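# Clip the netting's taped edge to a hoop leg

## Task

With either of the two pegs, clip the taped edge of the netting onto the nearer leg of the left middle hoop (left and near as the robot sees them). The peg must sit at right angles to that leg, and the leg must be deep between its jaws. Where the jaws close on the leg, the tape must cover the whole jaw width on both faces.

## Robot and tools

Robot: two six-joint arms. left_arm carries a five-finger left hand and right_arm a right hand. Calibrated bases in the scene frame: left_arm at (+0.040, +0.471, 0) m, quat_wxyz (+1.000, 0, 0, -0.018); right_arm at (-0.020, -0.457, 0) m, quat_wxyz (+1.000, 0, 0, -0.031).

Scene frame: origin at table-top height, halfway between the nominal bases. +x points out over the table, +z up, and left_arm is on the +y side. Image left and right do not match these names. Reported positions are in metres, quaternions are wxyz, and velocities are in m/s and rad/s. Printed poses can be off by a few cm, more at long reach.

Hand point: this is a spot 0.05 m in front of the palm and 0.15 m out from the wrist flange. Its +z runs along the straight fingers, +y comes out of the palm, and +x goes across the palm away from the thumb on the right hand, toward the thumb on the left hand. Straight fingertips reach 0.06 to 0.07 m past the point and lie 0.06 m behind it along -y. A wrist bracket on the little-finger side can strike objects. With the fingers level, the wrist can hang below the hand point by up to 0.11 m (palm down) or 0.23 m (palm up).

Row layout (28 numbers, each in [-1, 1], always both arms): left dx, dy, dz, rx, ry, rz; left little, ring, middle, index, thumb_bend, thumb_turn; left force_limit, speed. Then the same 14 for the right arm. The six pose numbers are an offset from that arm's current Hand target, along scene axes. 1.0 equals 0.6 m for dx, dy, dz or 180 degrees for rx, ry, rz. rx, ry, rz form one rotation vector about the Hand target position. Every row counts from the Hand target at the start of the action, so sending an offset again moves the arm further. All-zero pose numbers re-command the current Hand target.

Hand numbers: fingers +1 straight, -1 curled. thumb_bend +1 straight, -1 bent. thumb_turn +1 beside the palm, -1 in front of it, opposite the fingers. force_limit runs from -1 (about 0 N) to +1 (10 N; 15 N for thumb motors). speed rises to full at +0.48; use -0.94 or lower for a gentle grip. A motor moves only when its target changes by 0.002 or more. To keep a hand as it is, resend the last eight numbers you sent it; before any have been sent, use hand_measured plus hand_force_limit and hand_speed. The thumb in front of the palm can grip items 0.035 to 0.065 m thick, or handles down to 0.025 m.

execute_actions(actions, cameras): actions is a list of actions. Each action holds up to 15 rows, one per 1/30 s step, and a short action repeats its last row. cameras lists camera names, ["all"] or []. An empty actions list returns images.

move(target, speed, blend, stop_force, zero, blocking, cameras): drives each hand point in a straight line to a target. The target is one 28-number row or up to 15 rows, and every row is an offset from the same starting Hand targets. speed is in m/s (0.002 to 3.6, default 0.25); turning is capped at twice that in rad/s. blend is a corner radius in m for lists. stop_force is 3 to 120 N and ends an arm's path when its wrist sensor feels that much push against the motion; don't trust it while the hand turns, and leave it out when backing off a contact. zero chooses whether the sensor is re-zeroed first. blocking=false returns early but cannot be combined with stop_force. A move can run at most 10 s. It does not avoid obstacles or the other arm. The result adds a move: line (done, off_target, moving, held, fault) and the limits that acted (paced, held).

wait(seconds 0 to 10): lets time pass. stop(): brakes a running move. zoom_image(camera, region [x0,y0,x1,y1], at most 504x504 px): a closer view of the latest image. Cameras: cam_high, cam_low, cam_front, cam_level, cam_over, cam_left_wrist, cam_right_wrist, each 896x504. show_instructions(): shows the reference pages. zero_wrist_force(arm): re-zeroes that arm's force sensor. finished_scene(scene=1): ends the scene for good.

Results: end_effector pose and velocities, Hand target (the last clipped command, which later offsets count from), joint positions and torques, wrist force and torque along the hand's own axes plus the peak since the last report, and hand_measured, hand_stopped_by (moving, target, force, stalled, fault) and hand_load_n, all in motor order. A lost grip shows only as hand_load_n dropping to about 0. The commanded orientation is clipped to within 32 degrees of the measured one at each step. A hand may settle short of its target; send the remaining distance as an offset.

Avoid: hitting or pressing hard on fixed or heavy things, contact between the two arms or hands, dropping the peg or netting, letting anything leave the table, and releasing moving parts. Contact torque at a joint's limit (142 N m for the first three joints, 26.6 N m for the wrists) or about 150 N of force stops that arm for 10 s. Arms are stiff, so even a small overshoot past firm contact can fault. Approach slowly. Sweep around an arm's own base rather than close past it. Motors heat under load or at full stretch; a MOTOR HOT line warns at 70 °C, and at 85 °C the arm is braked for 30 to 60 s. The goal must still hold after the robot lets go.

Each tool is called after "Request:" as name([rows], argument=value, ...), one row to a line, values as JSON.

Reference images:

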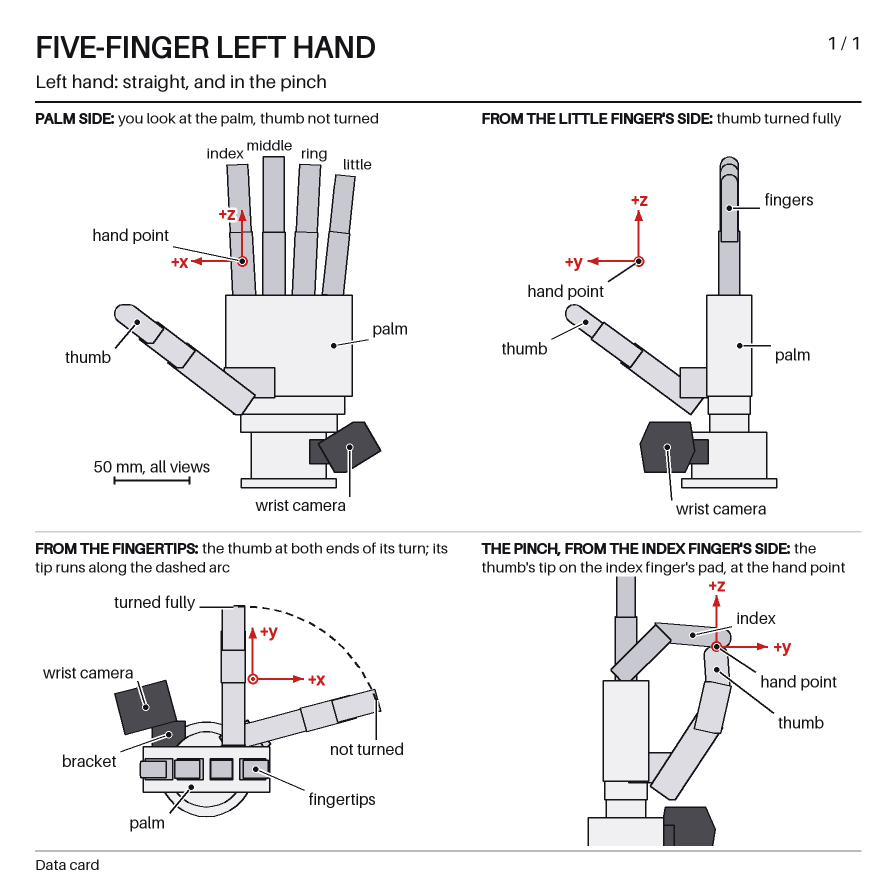

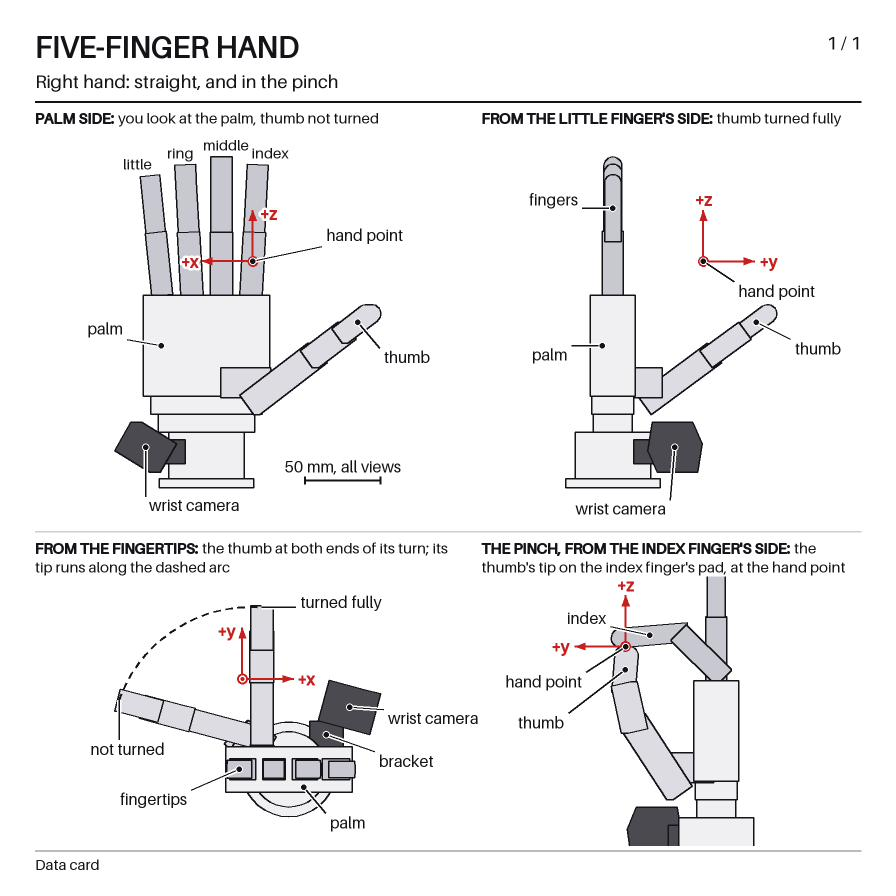

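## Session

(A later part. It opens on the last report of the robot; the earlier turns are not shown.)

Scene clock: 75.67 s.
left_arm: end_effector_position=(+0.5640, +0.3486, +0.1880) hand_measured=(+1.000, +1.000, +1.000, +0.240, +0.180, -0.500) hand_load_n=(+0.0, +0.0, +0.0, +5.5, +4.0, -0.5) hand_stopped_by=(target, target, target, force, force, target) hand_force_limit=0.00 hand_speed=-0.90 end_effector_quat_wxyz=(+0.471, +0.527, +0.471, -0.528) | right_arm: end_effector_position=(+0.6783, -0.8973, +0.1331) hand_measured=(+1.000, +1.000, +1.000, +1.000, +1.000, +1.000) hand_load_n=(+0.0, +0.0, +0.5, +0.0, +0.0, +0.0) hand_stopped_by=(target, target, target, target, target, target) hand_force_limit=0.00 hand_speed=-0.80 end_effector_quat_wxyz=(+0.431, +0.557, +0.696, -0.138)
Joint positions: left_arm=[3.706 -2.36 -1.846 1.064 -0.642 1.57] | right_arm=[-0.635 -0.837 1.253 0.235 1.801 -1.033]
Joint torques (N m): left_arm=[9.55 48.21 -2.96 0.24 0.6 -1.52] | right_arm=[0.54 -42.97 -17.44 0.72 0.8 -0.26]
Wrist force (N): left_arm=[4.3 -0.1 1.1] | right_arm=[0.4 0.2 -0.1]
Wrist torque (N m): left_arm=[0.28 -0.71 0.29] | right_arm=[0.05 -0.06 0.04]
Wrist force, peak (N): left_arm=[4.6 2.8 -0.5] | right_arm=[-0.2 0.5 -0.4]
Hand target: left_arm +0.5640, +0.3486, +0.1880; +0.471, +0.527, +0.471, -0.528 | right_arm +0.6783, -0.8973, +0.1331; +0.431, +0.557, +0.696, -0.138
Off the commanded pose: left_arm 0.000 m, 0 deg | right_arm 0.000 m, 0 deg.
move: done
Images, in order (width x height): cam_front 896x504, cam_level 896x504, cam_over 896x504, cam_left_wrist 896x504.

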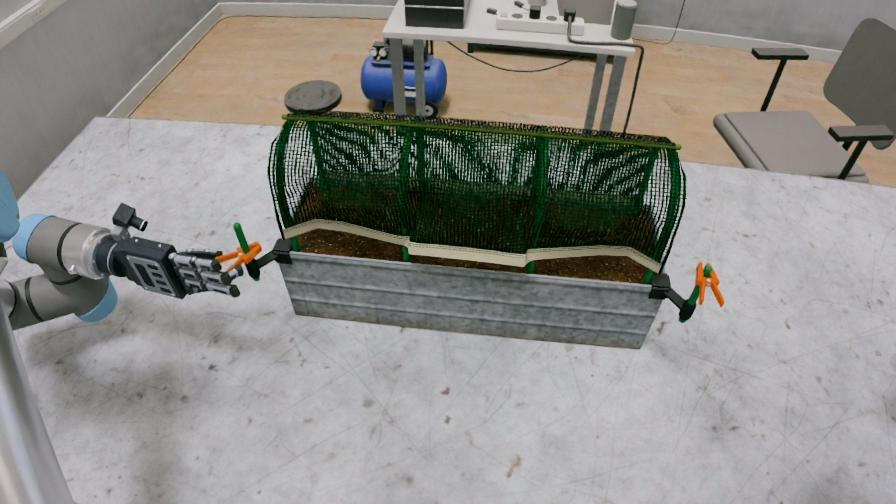

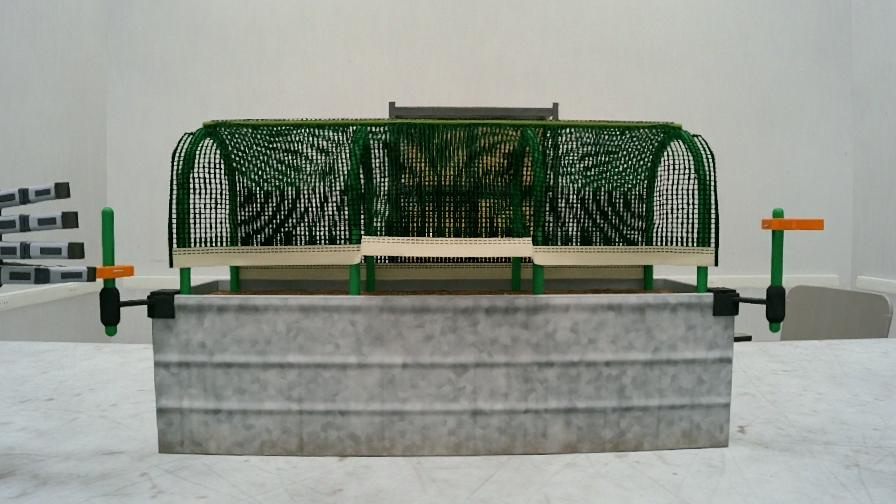

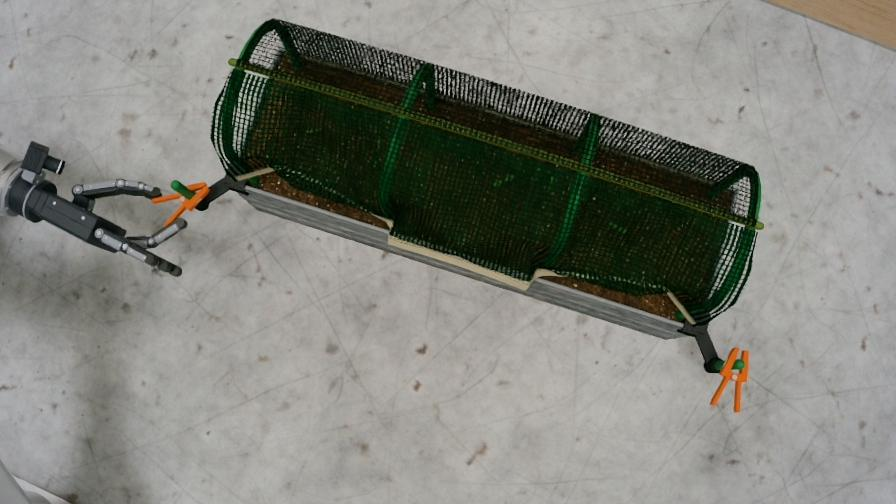

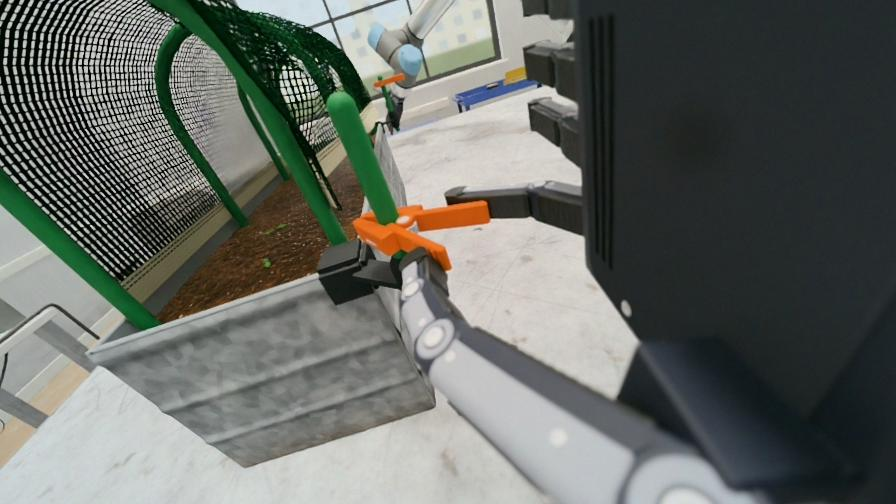

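Request:
move(target=[0, 0, 0, 0, 0, 0, 1, 1, 1, 0.02, 0.0, -0.5, 0.6, -0.85, 0, 0, 0, 0, 0, 0, 1, 1, 1, 1, 1, 1, 0, -0.8], speed=0.06, cameras=["cam_over", "cam_level", "cam_left_wrist"])

Request:
zoom_image(camera="cam_over", region=[100, 150, 280, 350])

Request:
zoom_image(camera="cam_level", region=[20, 210, 200, 340])

Request:
zoom_image(camera="cam_left_wrist", region=[280, 120, 560, 340])

Scene clock: 76.63 s.
left_arm: end_effector_position=(+0.5640, +0.3486, +0.1880) hand_measured=(+1.000, +1.000, +1.000, +0.216, +0.102, -0.500) hand_load_n=(+0.0, +0.0, +0.0, +11.5, +11.5, -1.0) hand_stopped_by=(target, target, target, force, force, target) hand_force_limit=0.60 hand_speed=-0.85 end_effector_quat_wxyz=(+0.471, +0.527, +0.471, -0.528) | right_arm: end_effector_position=(+0.6783, -0.8973, +0.1331) hand_measured=(+1.000, +1.000, +1.000, +1.000, +1.000, +1.000) hand_load_n=(+0.0, +0.0, +0.0, +0.0, +0.0, +0.0) hand_stopped_by=(target, target, target, target, target, target) hand_force_limit=0.00 hand_speed=-0.80 end_effector_quat_wxyz=(+0.431, +0.557, +0.696, -0.138)
Joint positions: left_arm=[3.706 -2.36 -1.846 1.064 -0.642 1.57] | right_arm=[-0.635 -0.837 1.253 0.235 1.801 -1.033]
Joint torques (N m): left_arm=[9.51 48.27 0.41 -0.69 -0.5 -1.11] | right_arm=[0.19 -43.9 -17.24 0.8 0.94 -0.22]
Wrist force (N): left_arm=[4.5 -0.2 3.8] | right_arm=[0.1 0.1 0.3]
Wrist torque (N m): left_arm=[0.34 -0.78 0.30] | right_arm=[-0.01 -0.02 0.01]
Wrist force, peak (N): left_arm=[4.5 0.3 4.0] | right_arm=[0.4 0.1 0.5]
Hand target: left_arm +0.5640, +0.3486, +0.1880; +0.471, +0.527, +0.471, -0.528 | right_arm +0.6783, -0.8973, +0.1331; +0.431, +0.557, +0.696, -0.138
Off the commanded pose: left_arm 0.000 m, 0 deg | right_arm 0.000 m, 0 deg.
move: done
Images, in order (width x height): cam_level 896x504, cam_over 896x504, cam_left_wrist 896x504.

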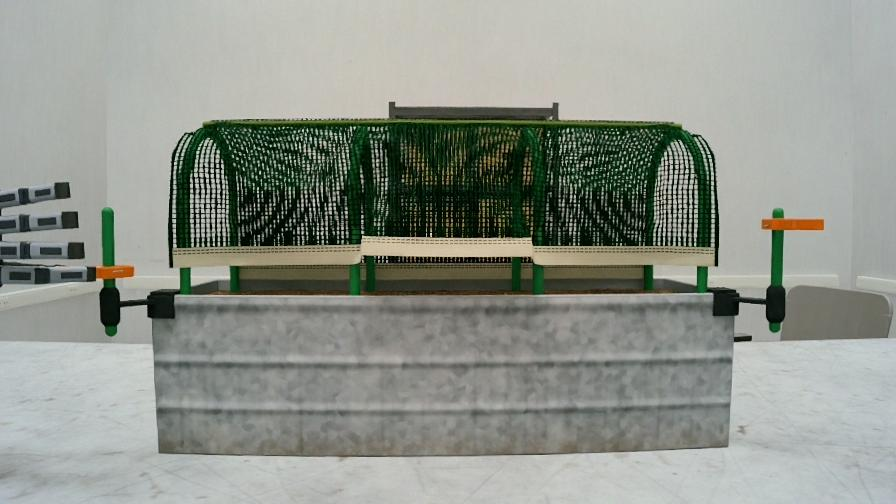

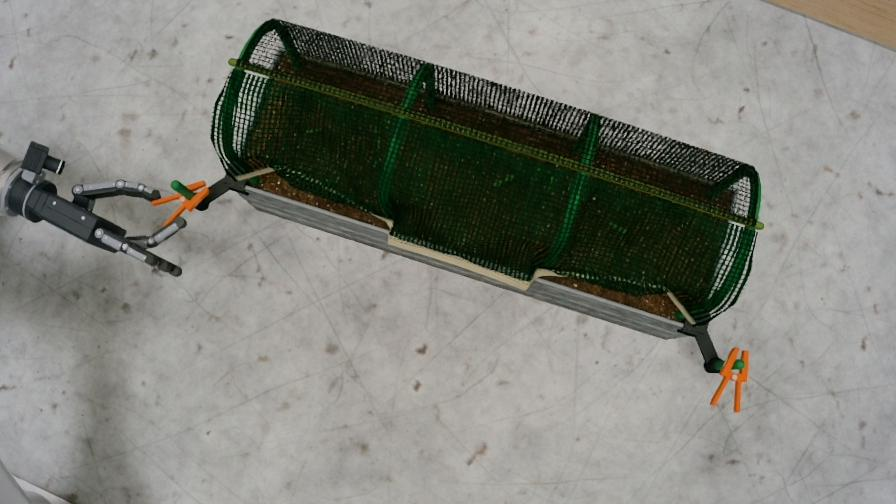

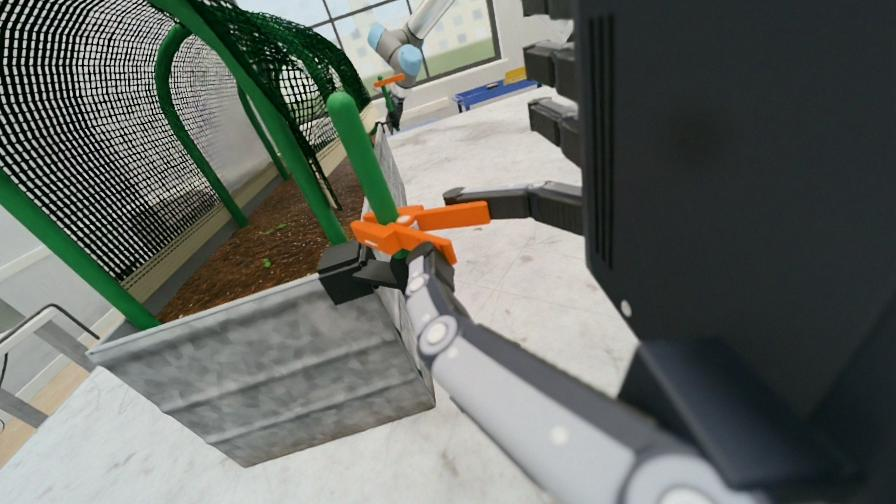

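Scaled by 2.520 from the camera's 896x504 image, which has a finer 1280x720 frame.

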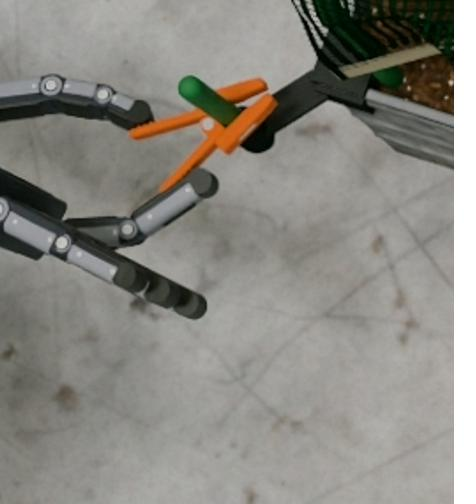

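Scaled by 2.800 from the camera's 896x504 image, which has a finer 1280x720 frame.

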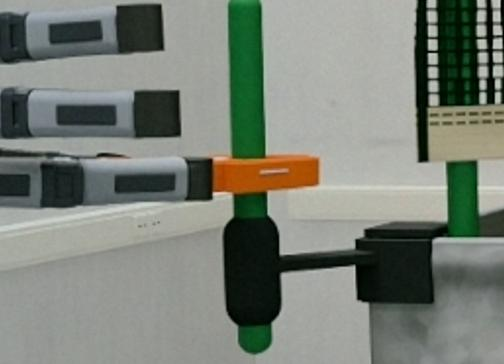

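Scaled by 1.800 from the camera's 896x504 image, which has a finer 1280x720 frame.

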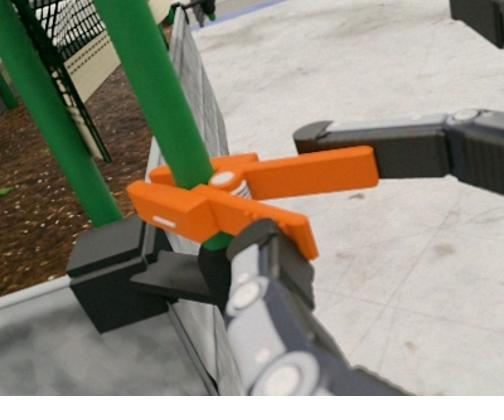

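Request:
move(target=[0, 0, 0, 0, 0, 0, 1, 1, 1, 0.0, -0.05, -0.5, 1.0, -0.9, 0, 0, 0, 0, 0, 0, 1, 1, 1, 1, 1, 1, 0, -0.8], speed=0.06, cameras=["cam_over", "cam_level", "cam_left_wrist"])

Request:
zoom_image(camera="cam_over", region=[100, 150, 280, 350])

Request:
zoom_image(camera="cam_left_wrist", region=[280, 120, 560, 340])

Scene clock: 79.50 s.
left_arm: end_effector_position=(+0.5640, +0.3486, +0.1880) hand_measured=(+1.000, +1.000, +1.000, +0.216, -0.040, -0.500) hand_load_n=(+0.0, +0.0, +0.0, +15.0, +13.5, -0.5) hand_stopped_by=(target, target, target, force, stalled, target) hand_force_limit=1.00 hand_speed=-0.90 end_effector_quat_wxyz=(+0.471, +0.527, +0.471, -0.528) | right_arm: end_effector_position=(+0.6783, -0.8973, +0.1331) hand_measured=(+1.000, +1.000, +1.000, +1.000, +1.000, +1.000) hand_load_n=(+0.0, +0.0, +0.0, +0.0, +0.0, +0.0) hand_stopped_by=(target, target, target, target, target, target) hand_force_limit=0.00 hand_speed=-0.80 end_effector_quat_wxyz=(+0.431, +0.557, +0.696, -0.138)
Joint positions: left_arm=[3.706 -2.36 -1.846 1.064 -0.642 1.57] | right_arm=[-0.635 -0.837 1.253 0.235 1.801 -1.033]
Joint torques (N m): left_arm=[7.72 48.06 7.85 -2.61 -0.23 0.24] | right_arm=[0.13 -43.27 -17.21 0.79 0.79 -0.32]
Wrist force (N): left_arm=[4.6 -0.7 2.6] | right_arm=[0.1 0.3 -0.1]
Wrist torque (N m): left_arm=[0.35 -0.71 0.28] | right_arm=[0.05 -0.01 0.01]
Wrist force, peak (N): left_arm=[4.4 0.0 4.1] | right_arm=[0.3 0.5 -0.1]
Hand target: left_arm +0.5640, +0.3486, +0.1880; +0.471, +0.527, +0.471, -0.528 | right_arm +0.6783, -0.8973, +0.1331; +0.431, +0.557, +0.696, -0.138
Off the commanded pose: left_arm 0.000 m, 0 deg | right_arm 0.000 m, 0 deg.
move: done
Images, in order (width x height): cam_level 896x504, cam_over 896x504, cam_left_wrist 896x504.

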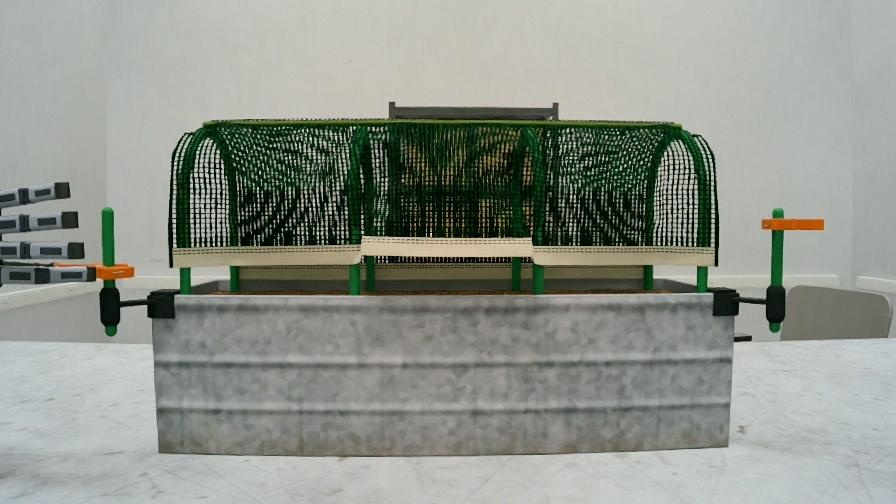

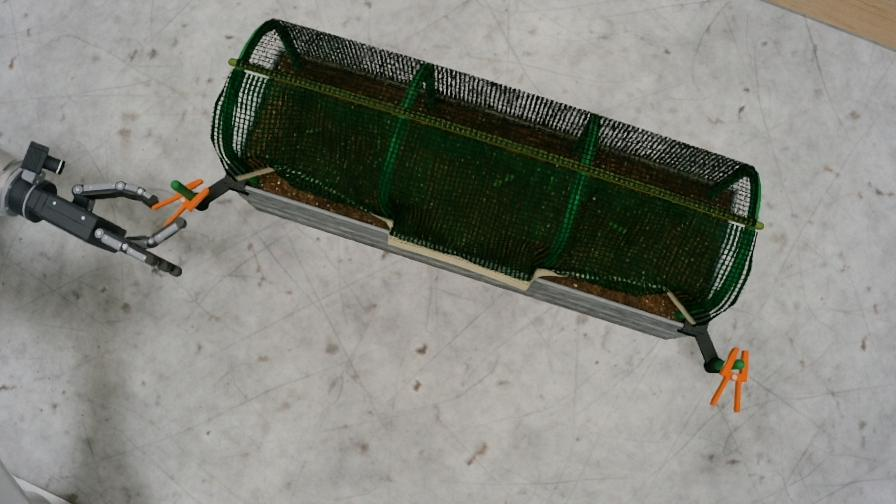

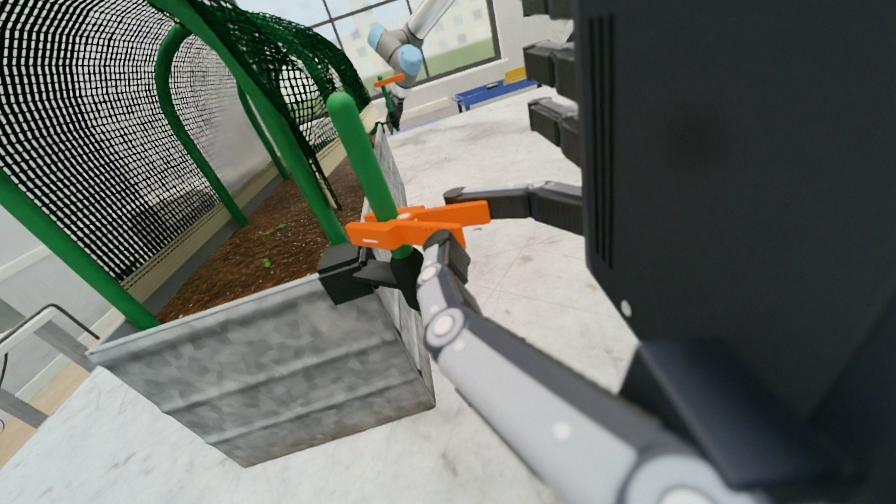

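Scaled by 2.520 from the camera's 896x504 image, which has a finer 1280x720 frame.

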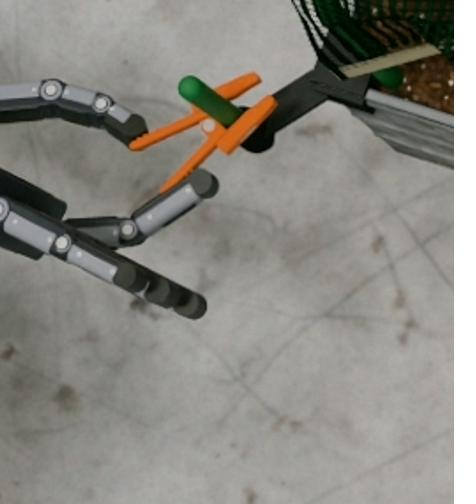

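Scaled by 1.800 from the camera's 896x504 image, which has a finer 1280x720 frame.

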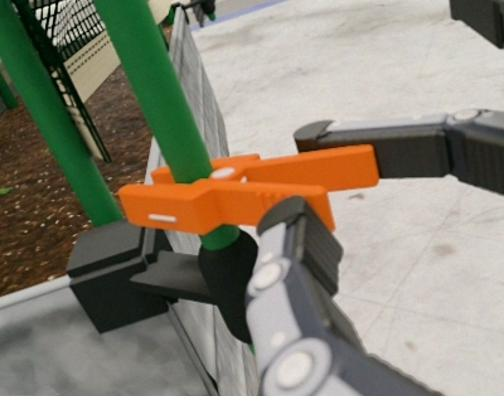

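Request:
zoom_image(camera="cam_over", region=[150, 165, 220, 245])

Request:
zoom_image(camera="cam_left_wrist", region=[330, 170, 500, 290])

Scaled by 6.300 from the camera's 896x504 image, which has a finer 1280x720 frame.

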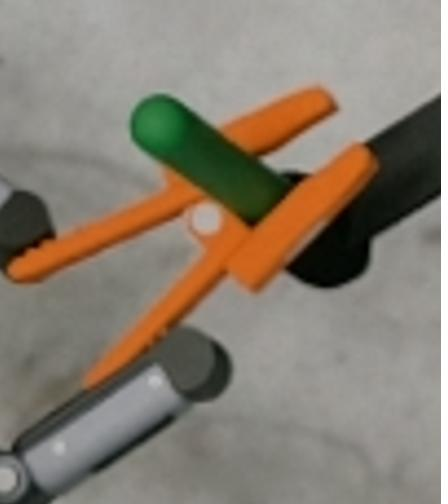

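Scaled by 2.965 from the camera's 896x504 image, which has a finer 1280x720 frame.

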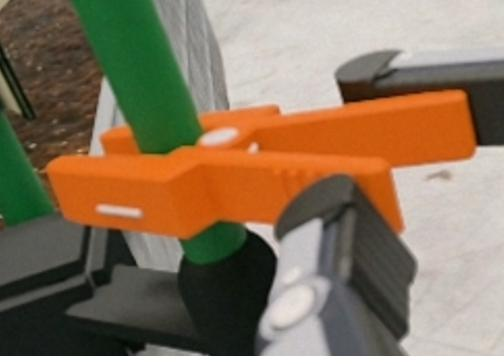

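Request:
move(target=[0, 0, 0, 0, 0, 0, 1, 1, 1, 0.0, -0.3, -0.5, 1.0, -0.7, 0, 0, 0, 0, 0, 0, 1, 1, 1, 1, 1, 1, 0, -0.8], speed=0.06, cameras=["cam_over", "cam_level", "cam_left_wrist"])

Request:
zoom_image(camera="cam_over", region=[150, 165, 220, 245])

Request:
zoom_image(camera="cam_left_wrist", region=[330, 170, 500, 290])

Scene clock: 81.27 s.
left_arm: end_effector_position=(+0.5640, +0.3486, +0.1880) hand_measured=(+1.000, +1.000, +1.000, +0.214, -0.300, -0.500) hand_load_n=(+0.0, +0.0, +0.0, +0.0, +0.5, +0.0) hand_stopped_by=(target, target, target, force, target, target) hand_force_limit=1.00 hand_speed=-0.70 end_effector_quat_wxyz=(+0.471, +0.527, +0.471, -0.528) | right_arm: end_effector_position=(+0.6783, -0.8973, +0.1331) hand_measured=(+1.000, +1.000, +1.000, +1.000, +1.000, +1.000) hand_load_n=(+0.0, +0.0, +0.0, +0.0, +0.0, +0.0) hand_stopped_by=(target, target, target, target, target, target) hand_force_limit=0.00 hand_speed=-0.80 end_effector_quat_wxyz=(+0.431, +0.557, +0.696, -0.138)
Joint positions: left_arm=[3.706 -2.36 -1.846 1.064 -0.642 1.57] | right_arm=[-0.635 -0.837 1.253 0.235 1.801 -1.033]
Joint torques (N m): left_arm=[5.32 46.21 13.88 -2.01 0.79 0.7] | right_arm=[-0.14 -43.05 -17.43 0.88 0.79 -0.23]
Wrist force (N): left_arm=[4.1 1.6 -0.2] | right_arm=[0.0 0.1 0.1]
Wrist torque (N m): left_arm=[0.25 -0.70 0.29] | right_arm=[0.00 -0.01 0.01]
Wrist force, peak (N): left_arm=[3.8 -6.2 -5.8] | right_arm=[0.2 0.4 0.2]
Hand target: left_arm +0.5640, +0.3486, +0.1880; +0.471, +0.527, +0.471, -0.528 | right_arm +0.6783, -0.8973, +0.1331; +0.431, +0.557, +0.696, -0.138
Off the commanded pose: left_arm 0.000 m, 0 deg | right_arm 0.000 m, 0 deg.
move: done
Images, in order (width x height): cam_level 896x504, cam_over 896x504, cam_left_wrist 896x504.

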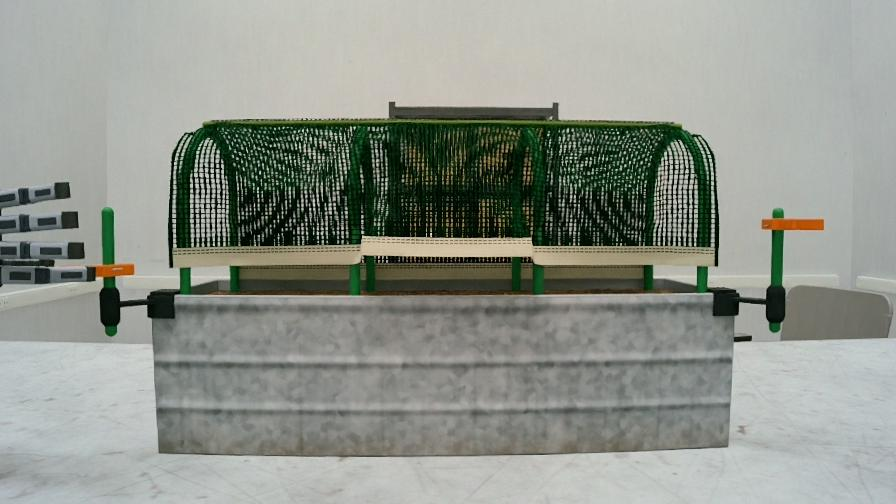

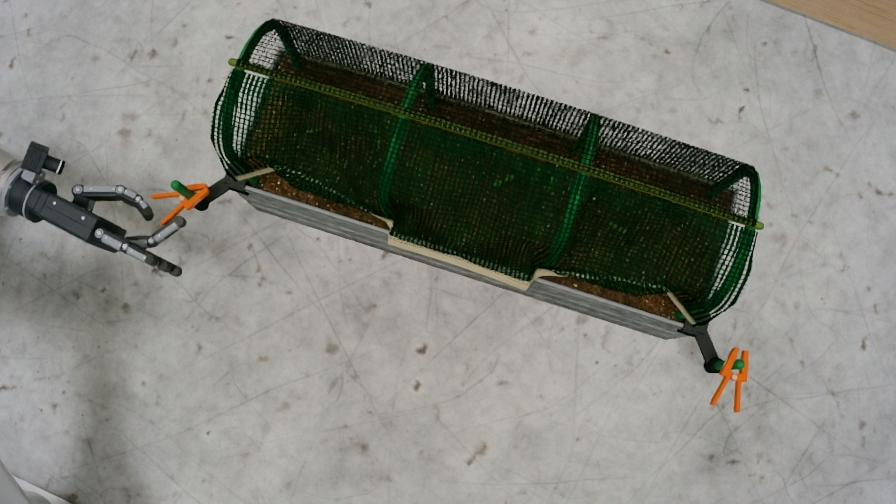

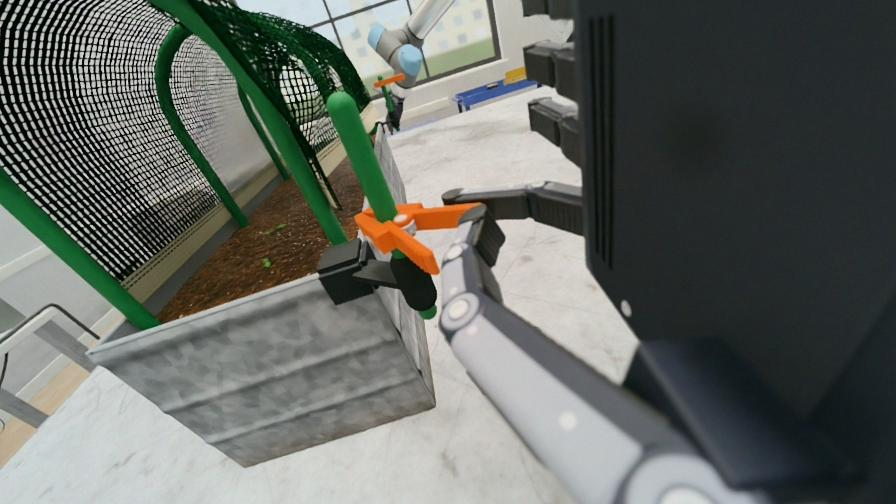

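Scaled by 6.300 from the camera's 896x504 image, which has a finer 1280x720 frame.

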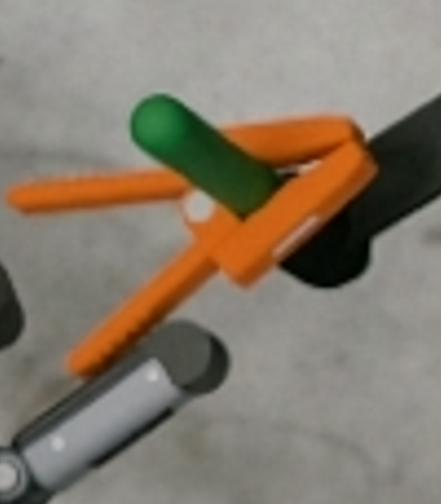

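Scaled by 2.965 from the camera's 896x504 image, which has a finer 1280x720 frame.

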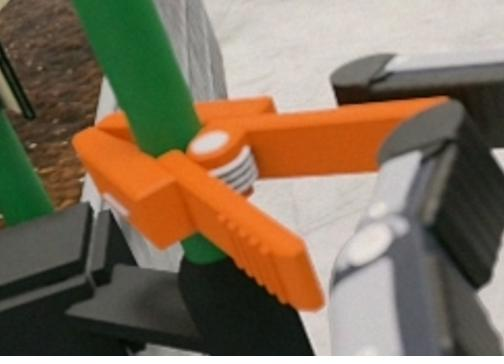

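Request:
move([
  [0, 0, 0, 0, 0, 0, 1, 1, 1, 0.45, -0.3, -0.5, -0.4, 0, 0, 0, 0, 0, 0, 0, 1, 1, 1, 1, 1, 1, 0, -0.8],
  [-0.05, 0.0057, 0, 0, 0, 0, 1, 1, 1, 0.45, 0.8, -0.5, -0.4, 0.2, 0, 0, 0, 0, 0, 0, 1, 1, 1, 1, 1, 1, 0, -0.8],
  [-0.05, 0.0057, 0.083, 0, 0, 0, 1, 1, 1, 0.45, 0.8, -0.5, -0.4, 0.2, 0, 0, 0, 0, 0, 0, 1, 1, 1, 1, 1, 1, 0, -0.8],
  [0, 0, 0.083, 0, 0, -0.175, 1, 1, 1, 0.45, 0.8, -0.5, -0.4, 0.2, 0, 0, 0, 0, 0, 0, 1, 1, 1, 1, 1, 1, 0, -0.8],
], speed=0.1, cameras=["cam_front", "cam_over", "cam_level", "cam_left_wrist"])

Request:
zoom_image(camera="cam_over", region=[120, 150, 220, 250])

Request:
zoom_image(camera="cam_left_wrist", region=[330, 170, 530, 410])

Scene clock: 90.93 s.
left_arm: end_effector_position=(+0.5640, +0.3486, +0.2378) hand_measured=(+1.000, +1.000, +1.000, +0.450, +0.800, -0.500) hand_load_n=(+0.0, +0.0, +0.0, +0.0, +0.0, +0.0) hand_stopped_by=(target, target, target, target, target, target) hand_force_limit=-0.40 hand_speed=0.20 end_effector_quat_wxyz=(+0.310, +0.635, +0.310, -0.635) | right_arm: end_effector_position=(+0.6783, -0.8973, +0.1331) hand_measured=(+1.000, +1.000, +1.000, +1.000, +1.000, +1.000) hand_load_n=(+0.0, +0.0, +0.0, +0.0, +0.0, +0.0) hand_stopped_by=(target, target, target, target, target, target) hand_force_limit=0.00 hand_speed=-0.80 end_effector_quat_wxyz=(+0.431, +0.557, +0.696, -0.138)
Joint positions: left_arm=[3.563 -2.466 -1.398 0.723 -1.048 1.57] | right_arm=[-0.635 -0.837 1.253 0.235 1.801 -1.033]
Joint torques (N m): left_arm=[-9.42 38.81 27.37 -3 -1.66 0.31] | right_arm=[0.37 -42.72 -17.53 0.95 0.84 -0.41]
Wrist force (N): left_arm=[3.8 2.0 -0.5] | right_arm=[0.4 0.0 0.0]
Wrist torque (N m): left_arm=[0.31 -0.66 0.27] | right_arm=[0.00 -0.06 0.02]
Wrist force, peak (N): left_arm=[4.4 2.2 -0.5] | right_arm=[0.4 0.3 -0.4]
Hand target: left_arm +0.5640, +0.3486, +0.2378; +0.310, +0.636, +0.310, -0.636 | right_arm +0.6783, -0.8973, +0.1331; +0.431, +0.557, +0.696, -0.138
Off the commanded pose: left_arm 0.000 m, 0 deg | right_arm 0.000 m, 0 deg.
move: done
Images, in order (width x height): cam_front 896x504, cam_level 896x504, cam_over 896x504, cam_left_wrist 896x504.

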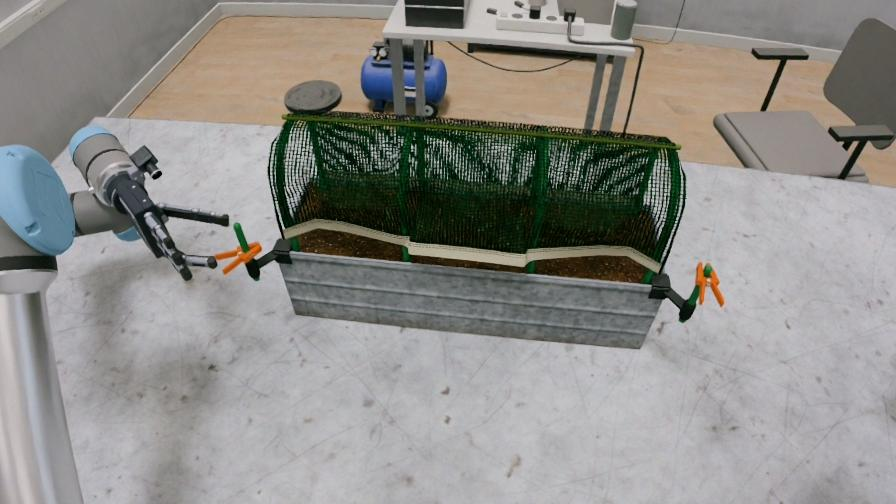

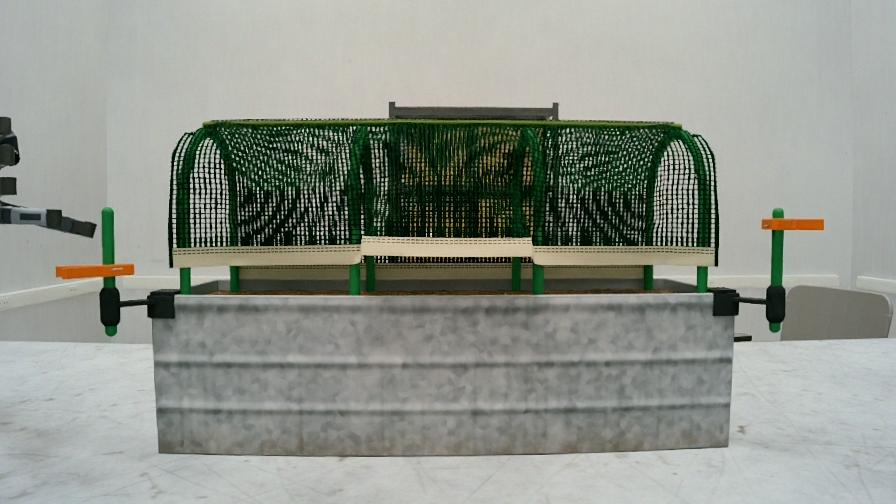

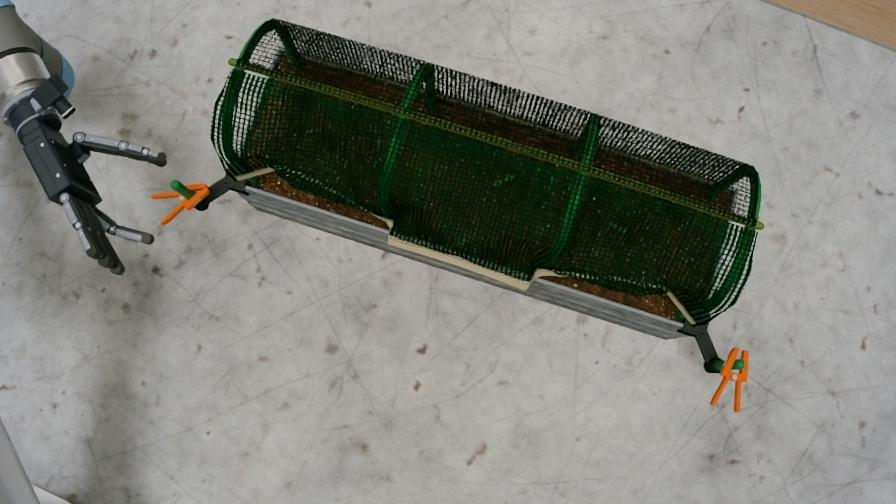

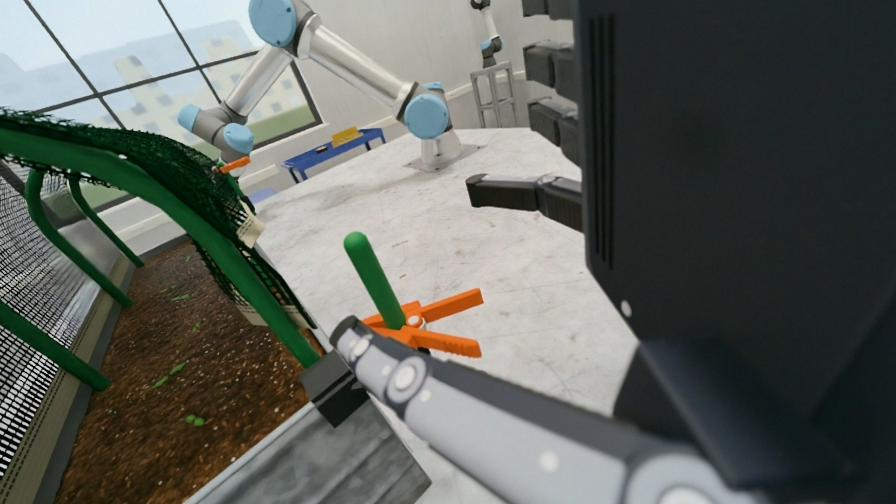

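Scaled by 5.040 from the camera's 896x504 image, which has a finer 1280x720 frame.

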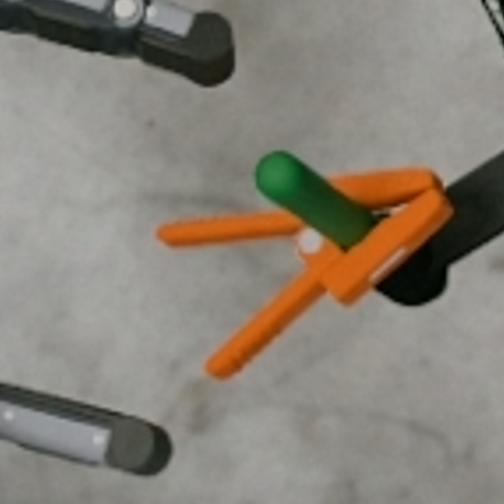

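Scaled by 2.100 from the camera's 896x504 image, which has a finer 1280x720 frame.

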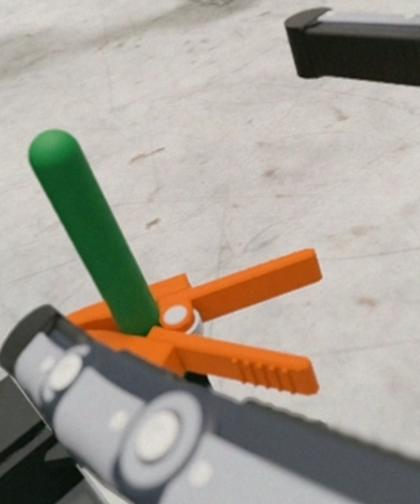

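Request:
move([
  [0, 0, -0.04, 0, 0, 0, 1, 1, 1, 0.45, 0.8, -0.5, -0.4, 0, 0, 0, 0, 0, 0, 0, 1, 1, 1, 1, 1, 1, 0, -0.8],
  [0, 0, -0.083, 0, 0, 0, 1, 1, 1, 0.45, 0.8, -0.5, -0.4, 0, 0, 0, 0, 0, 0, 0, 1, 1, 1, 1, 1, 1, 0, -0.8],
], speed=0.06, stop_force=5, cameras=["cam_over", "cam_left_wrist"])

Request:
zoom_image(camera="cam_over", region=[120, 150, 220, 250])

Request:
zoom_image(camera="cam_left_wrist", region=[300, 140, 540, 340])

Scene clock: 93.47 s.
left_arm: end_effector_position=(+0.5640, +0.3486, +0.1880) hand_measured=(+1.000, +1.000, +1.000, +0.450, +0.800, -0.500) hand_load_n=(+0.0, +0.0, +0.0, +0.0, +0.0, +0.5) hand_stopped_by=(target, target, target, target, target, target) hand_force_limit=-0.40 hand_speed=0.00 end_effector_quat_wxyz=(+0.310, +0.636, +0.310, -0.636) | right_arm: end_effector_position=(+0.6783, -0.8973, +0.1331) hand_measured=(+1.000, +1.000, +1.000, +1.000, +1.000, +1.000) hand_load_n=(+0.0, +0.0, +0.0, +0.0, +0.0, +0.0) hand_stopped_by=(target, target, target, target, target, target) hand_force_limit=0.00 hand_speed=-0.80 end_effector_quat_wxyz=(+0.431, +0.557, +0.696, -0.138)
Joint positions: left_arm=[3.563 -2.548 -1.392 0.799 -1.048 1.57] | right_arm=[-0.635 -0.837 1.253 0.235 1.801 -1.033]
Joint torques (N m): left_arm=[-10.21 39.87 25.37 0.35 -0.53 -1.39] | right_arm=[0.68 -42.68 -17.61 0.97 0.92 -0.36]
Wrist force (N): left_arm=[4.0 1.9 -0.7] | right_arm=[0.3 -0.1 0.0]
Wrist torque (N m): left_arm=[0.32 -0.69 0.28] | right_arm=[0.00 -0.05 0.01]
Wrist force, peak (N): left_arm=[4.2 2.3 -0.6] | right_arm=[0.2 0.5 0.0]
Hand target: left_arm +0.5640, +0.3486, +0.1880; +0.310, +0.636, +0.310, -0.636 | right_arm +0.6783, -0.8973, +0.1331; +0.431, +0.557, +0.696, -0.138
Off the commanded pose: left_arm 0.000 m, 0 deg | right_arm 0.000 m, 0 deg.
move: done
Images, in order (width x height): cam_over 896x504, cam_left_wrist 896x504.

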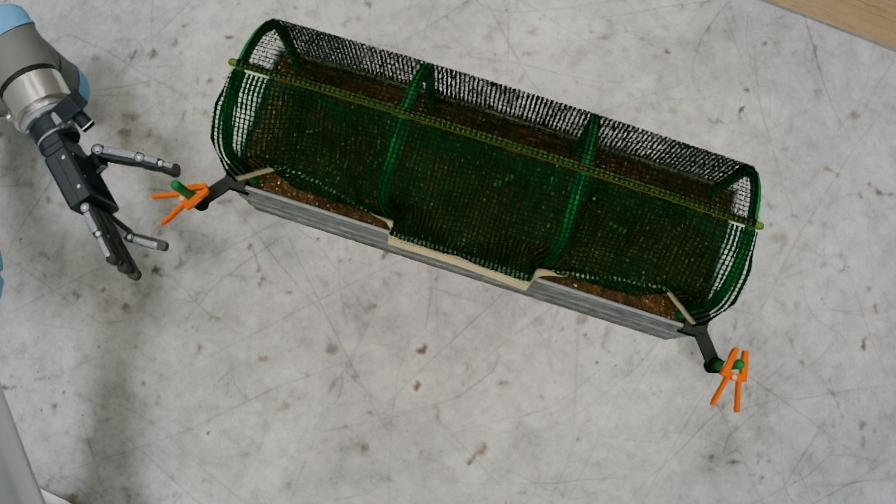

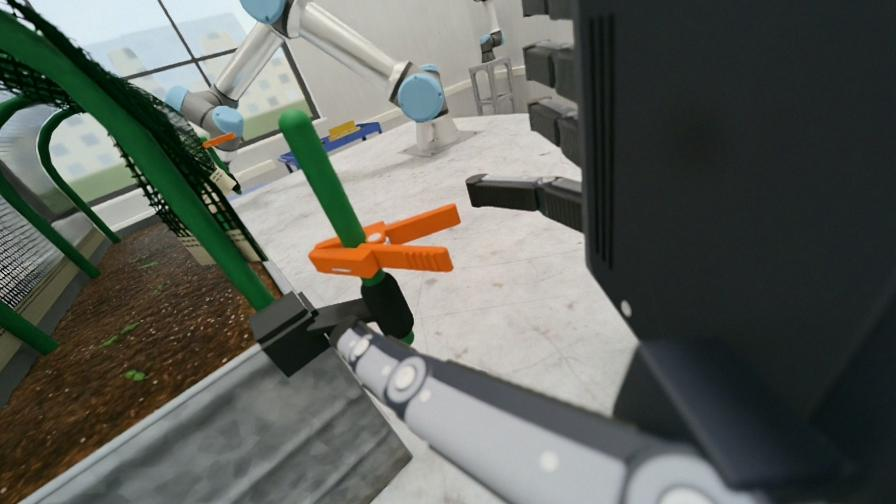

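Scaled by 5.040 from the camera's 896x504 image, which has a finer 1280x720 frame.

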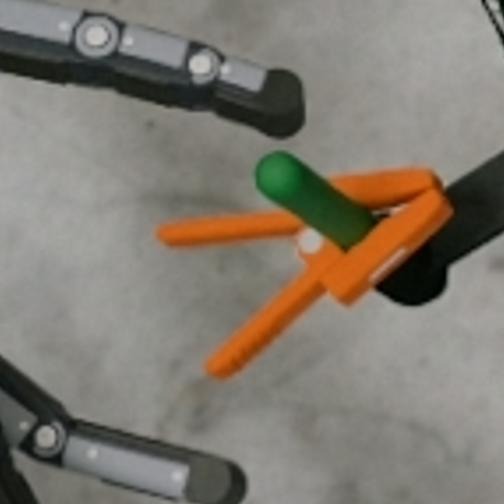

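Scaled by 2.100 from the camera's 896x504 image, which has a finer 1280x720 frame.

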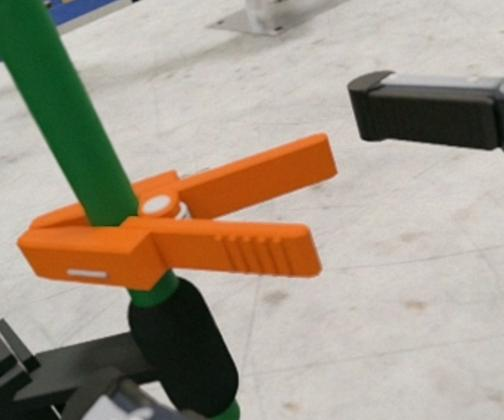

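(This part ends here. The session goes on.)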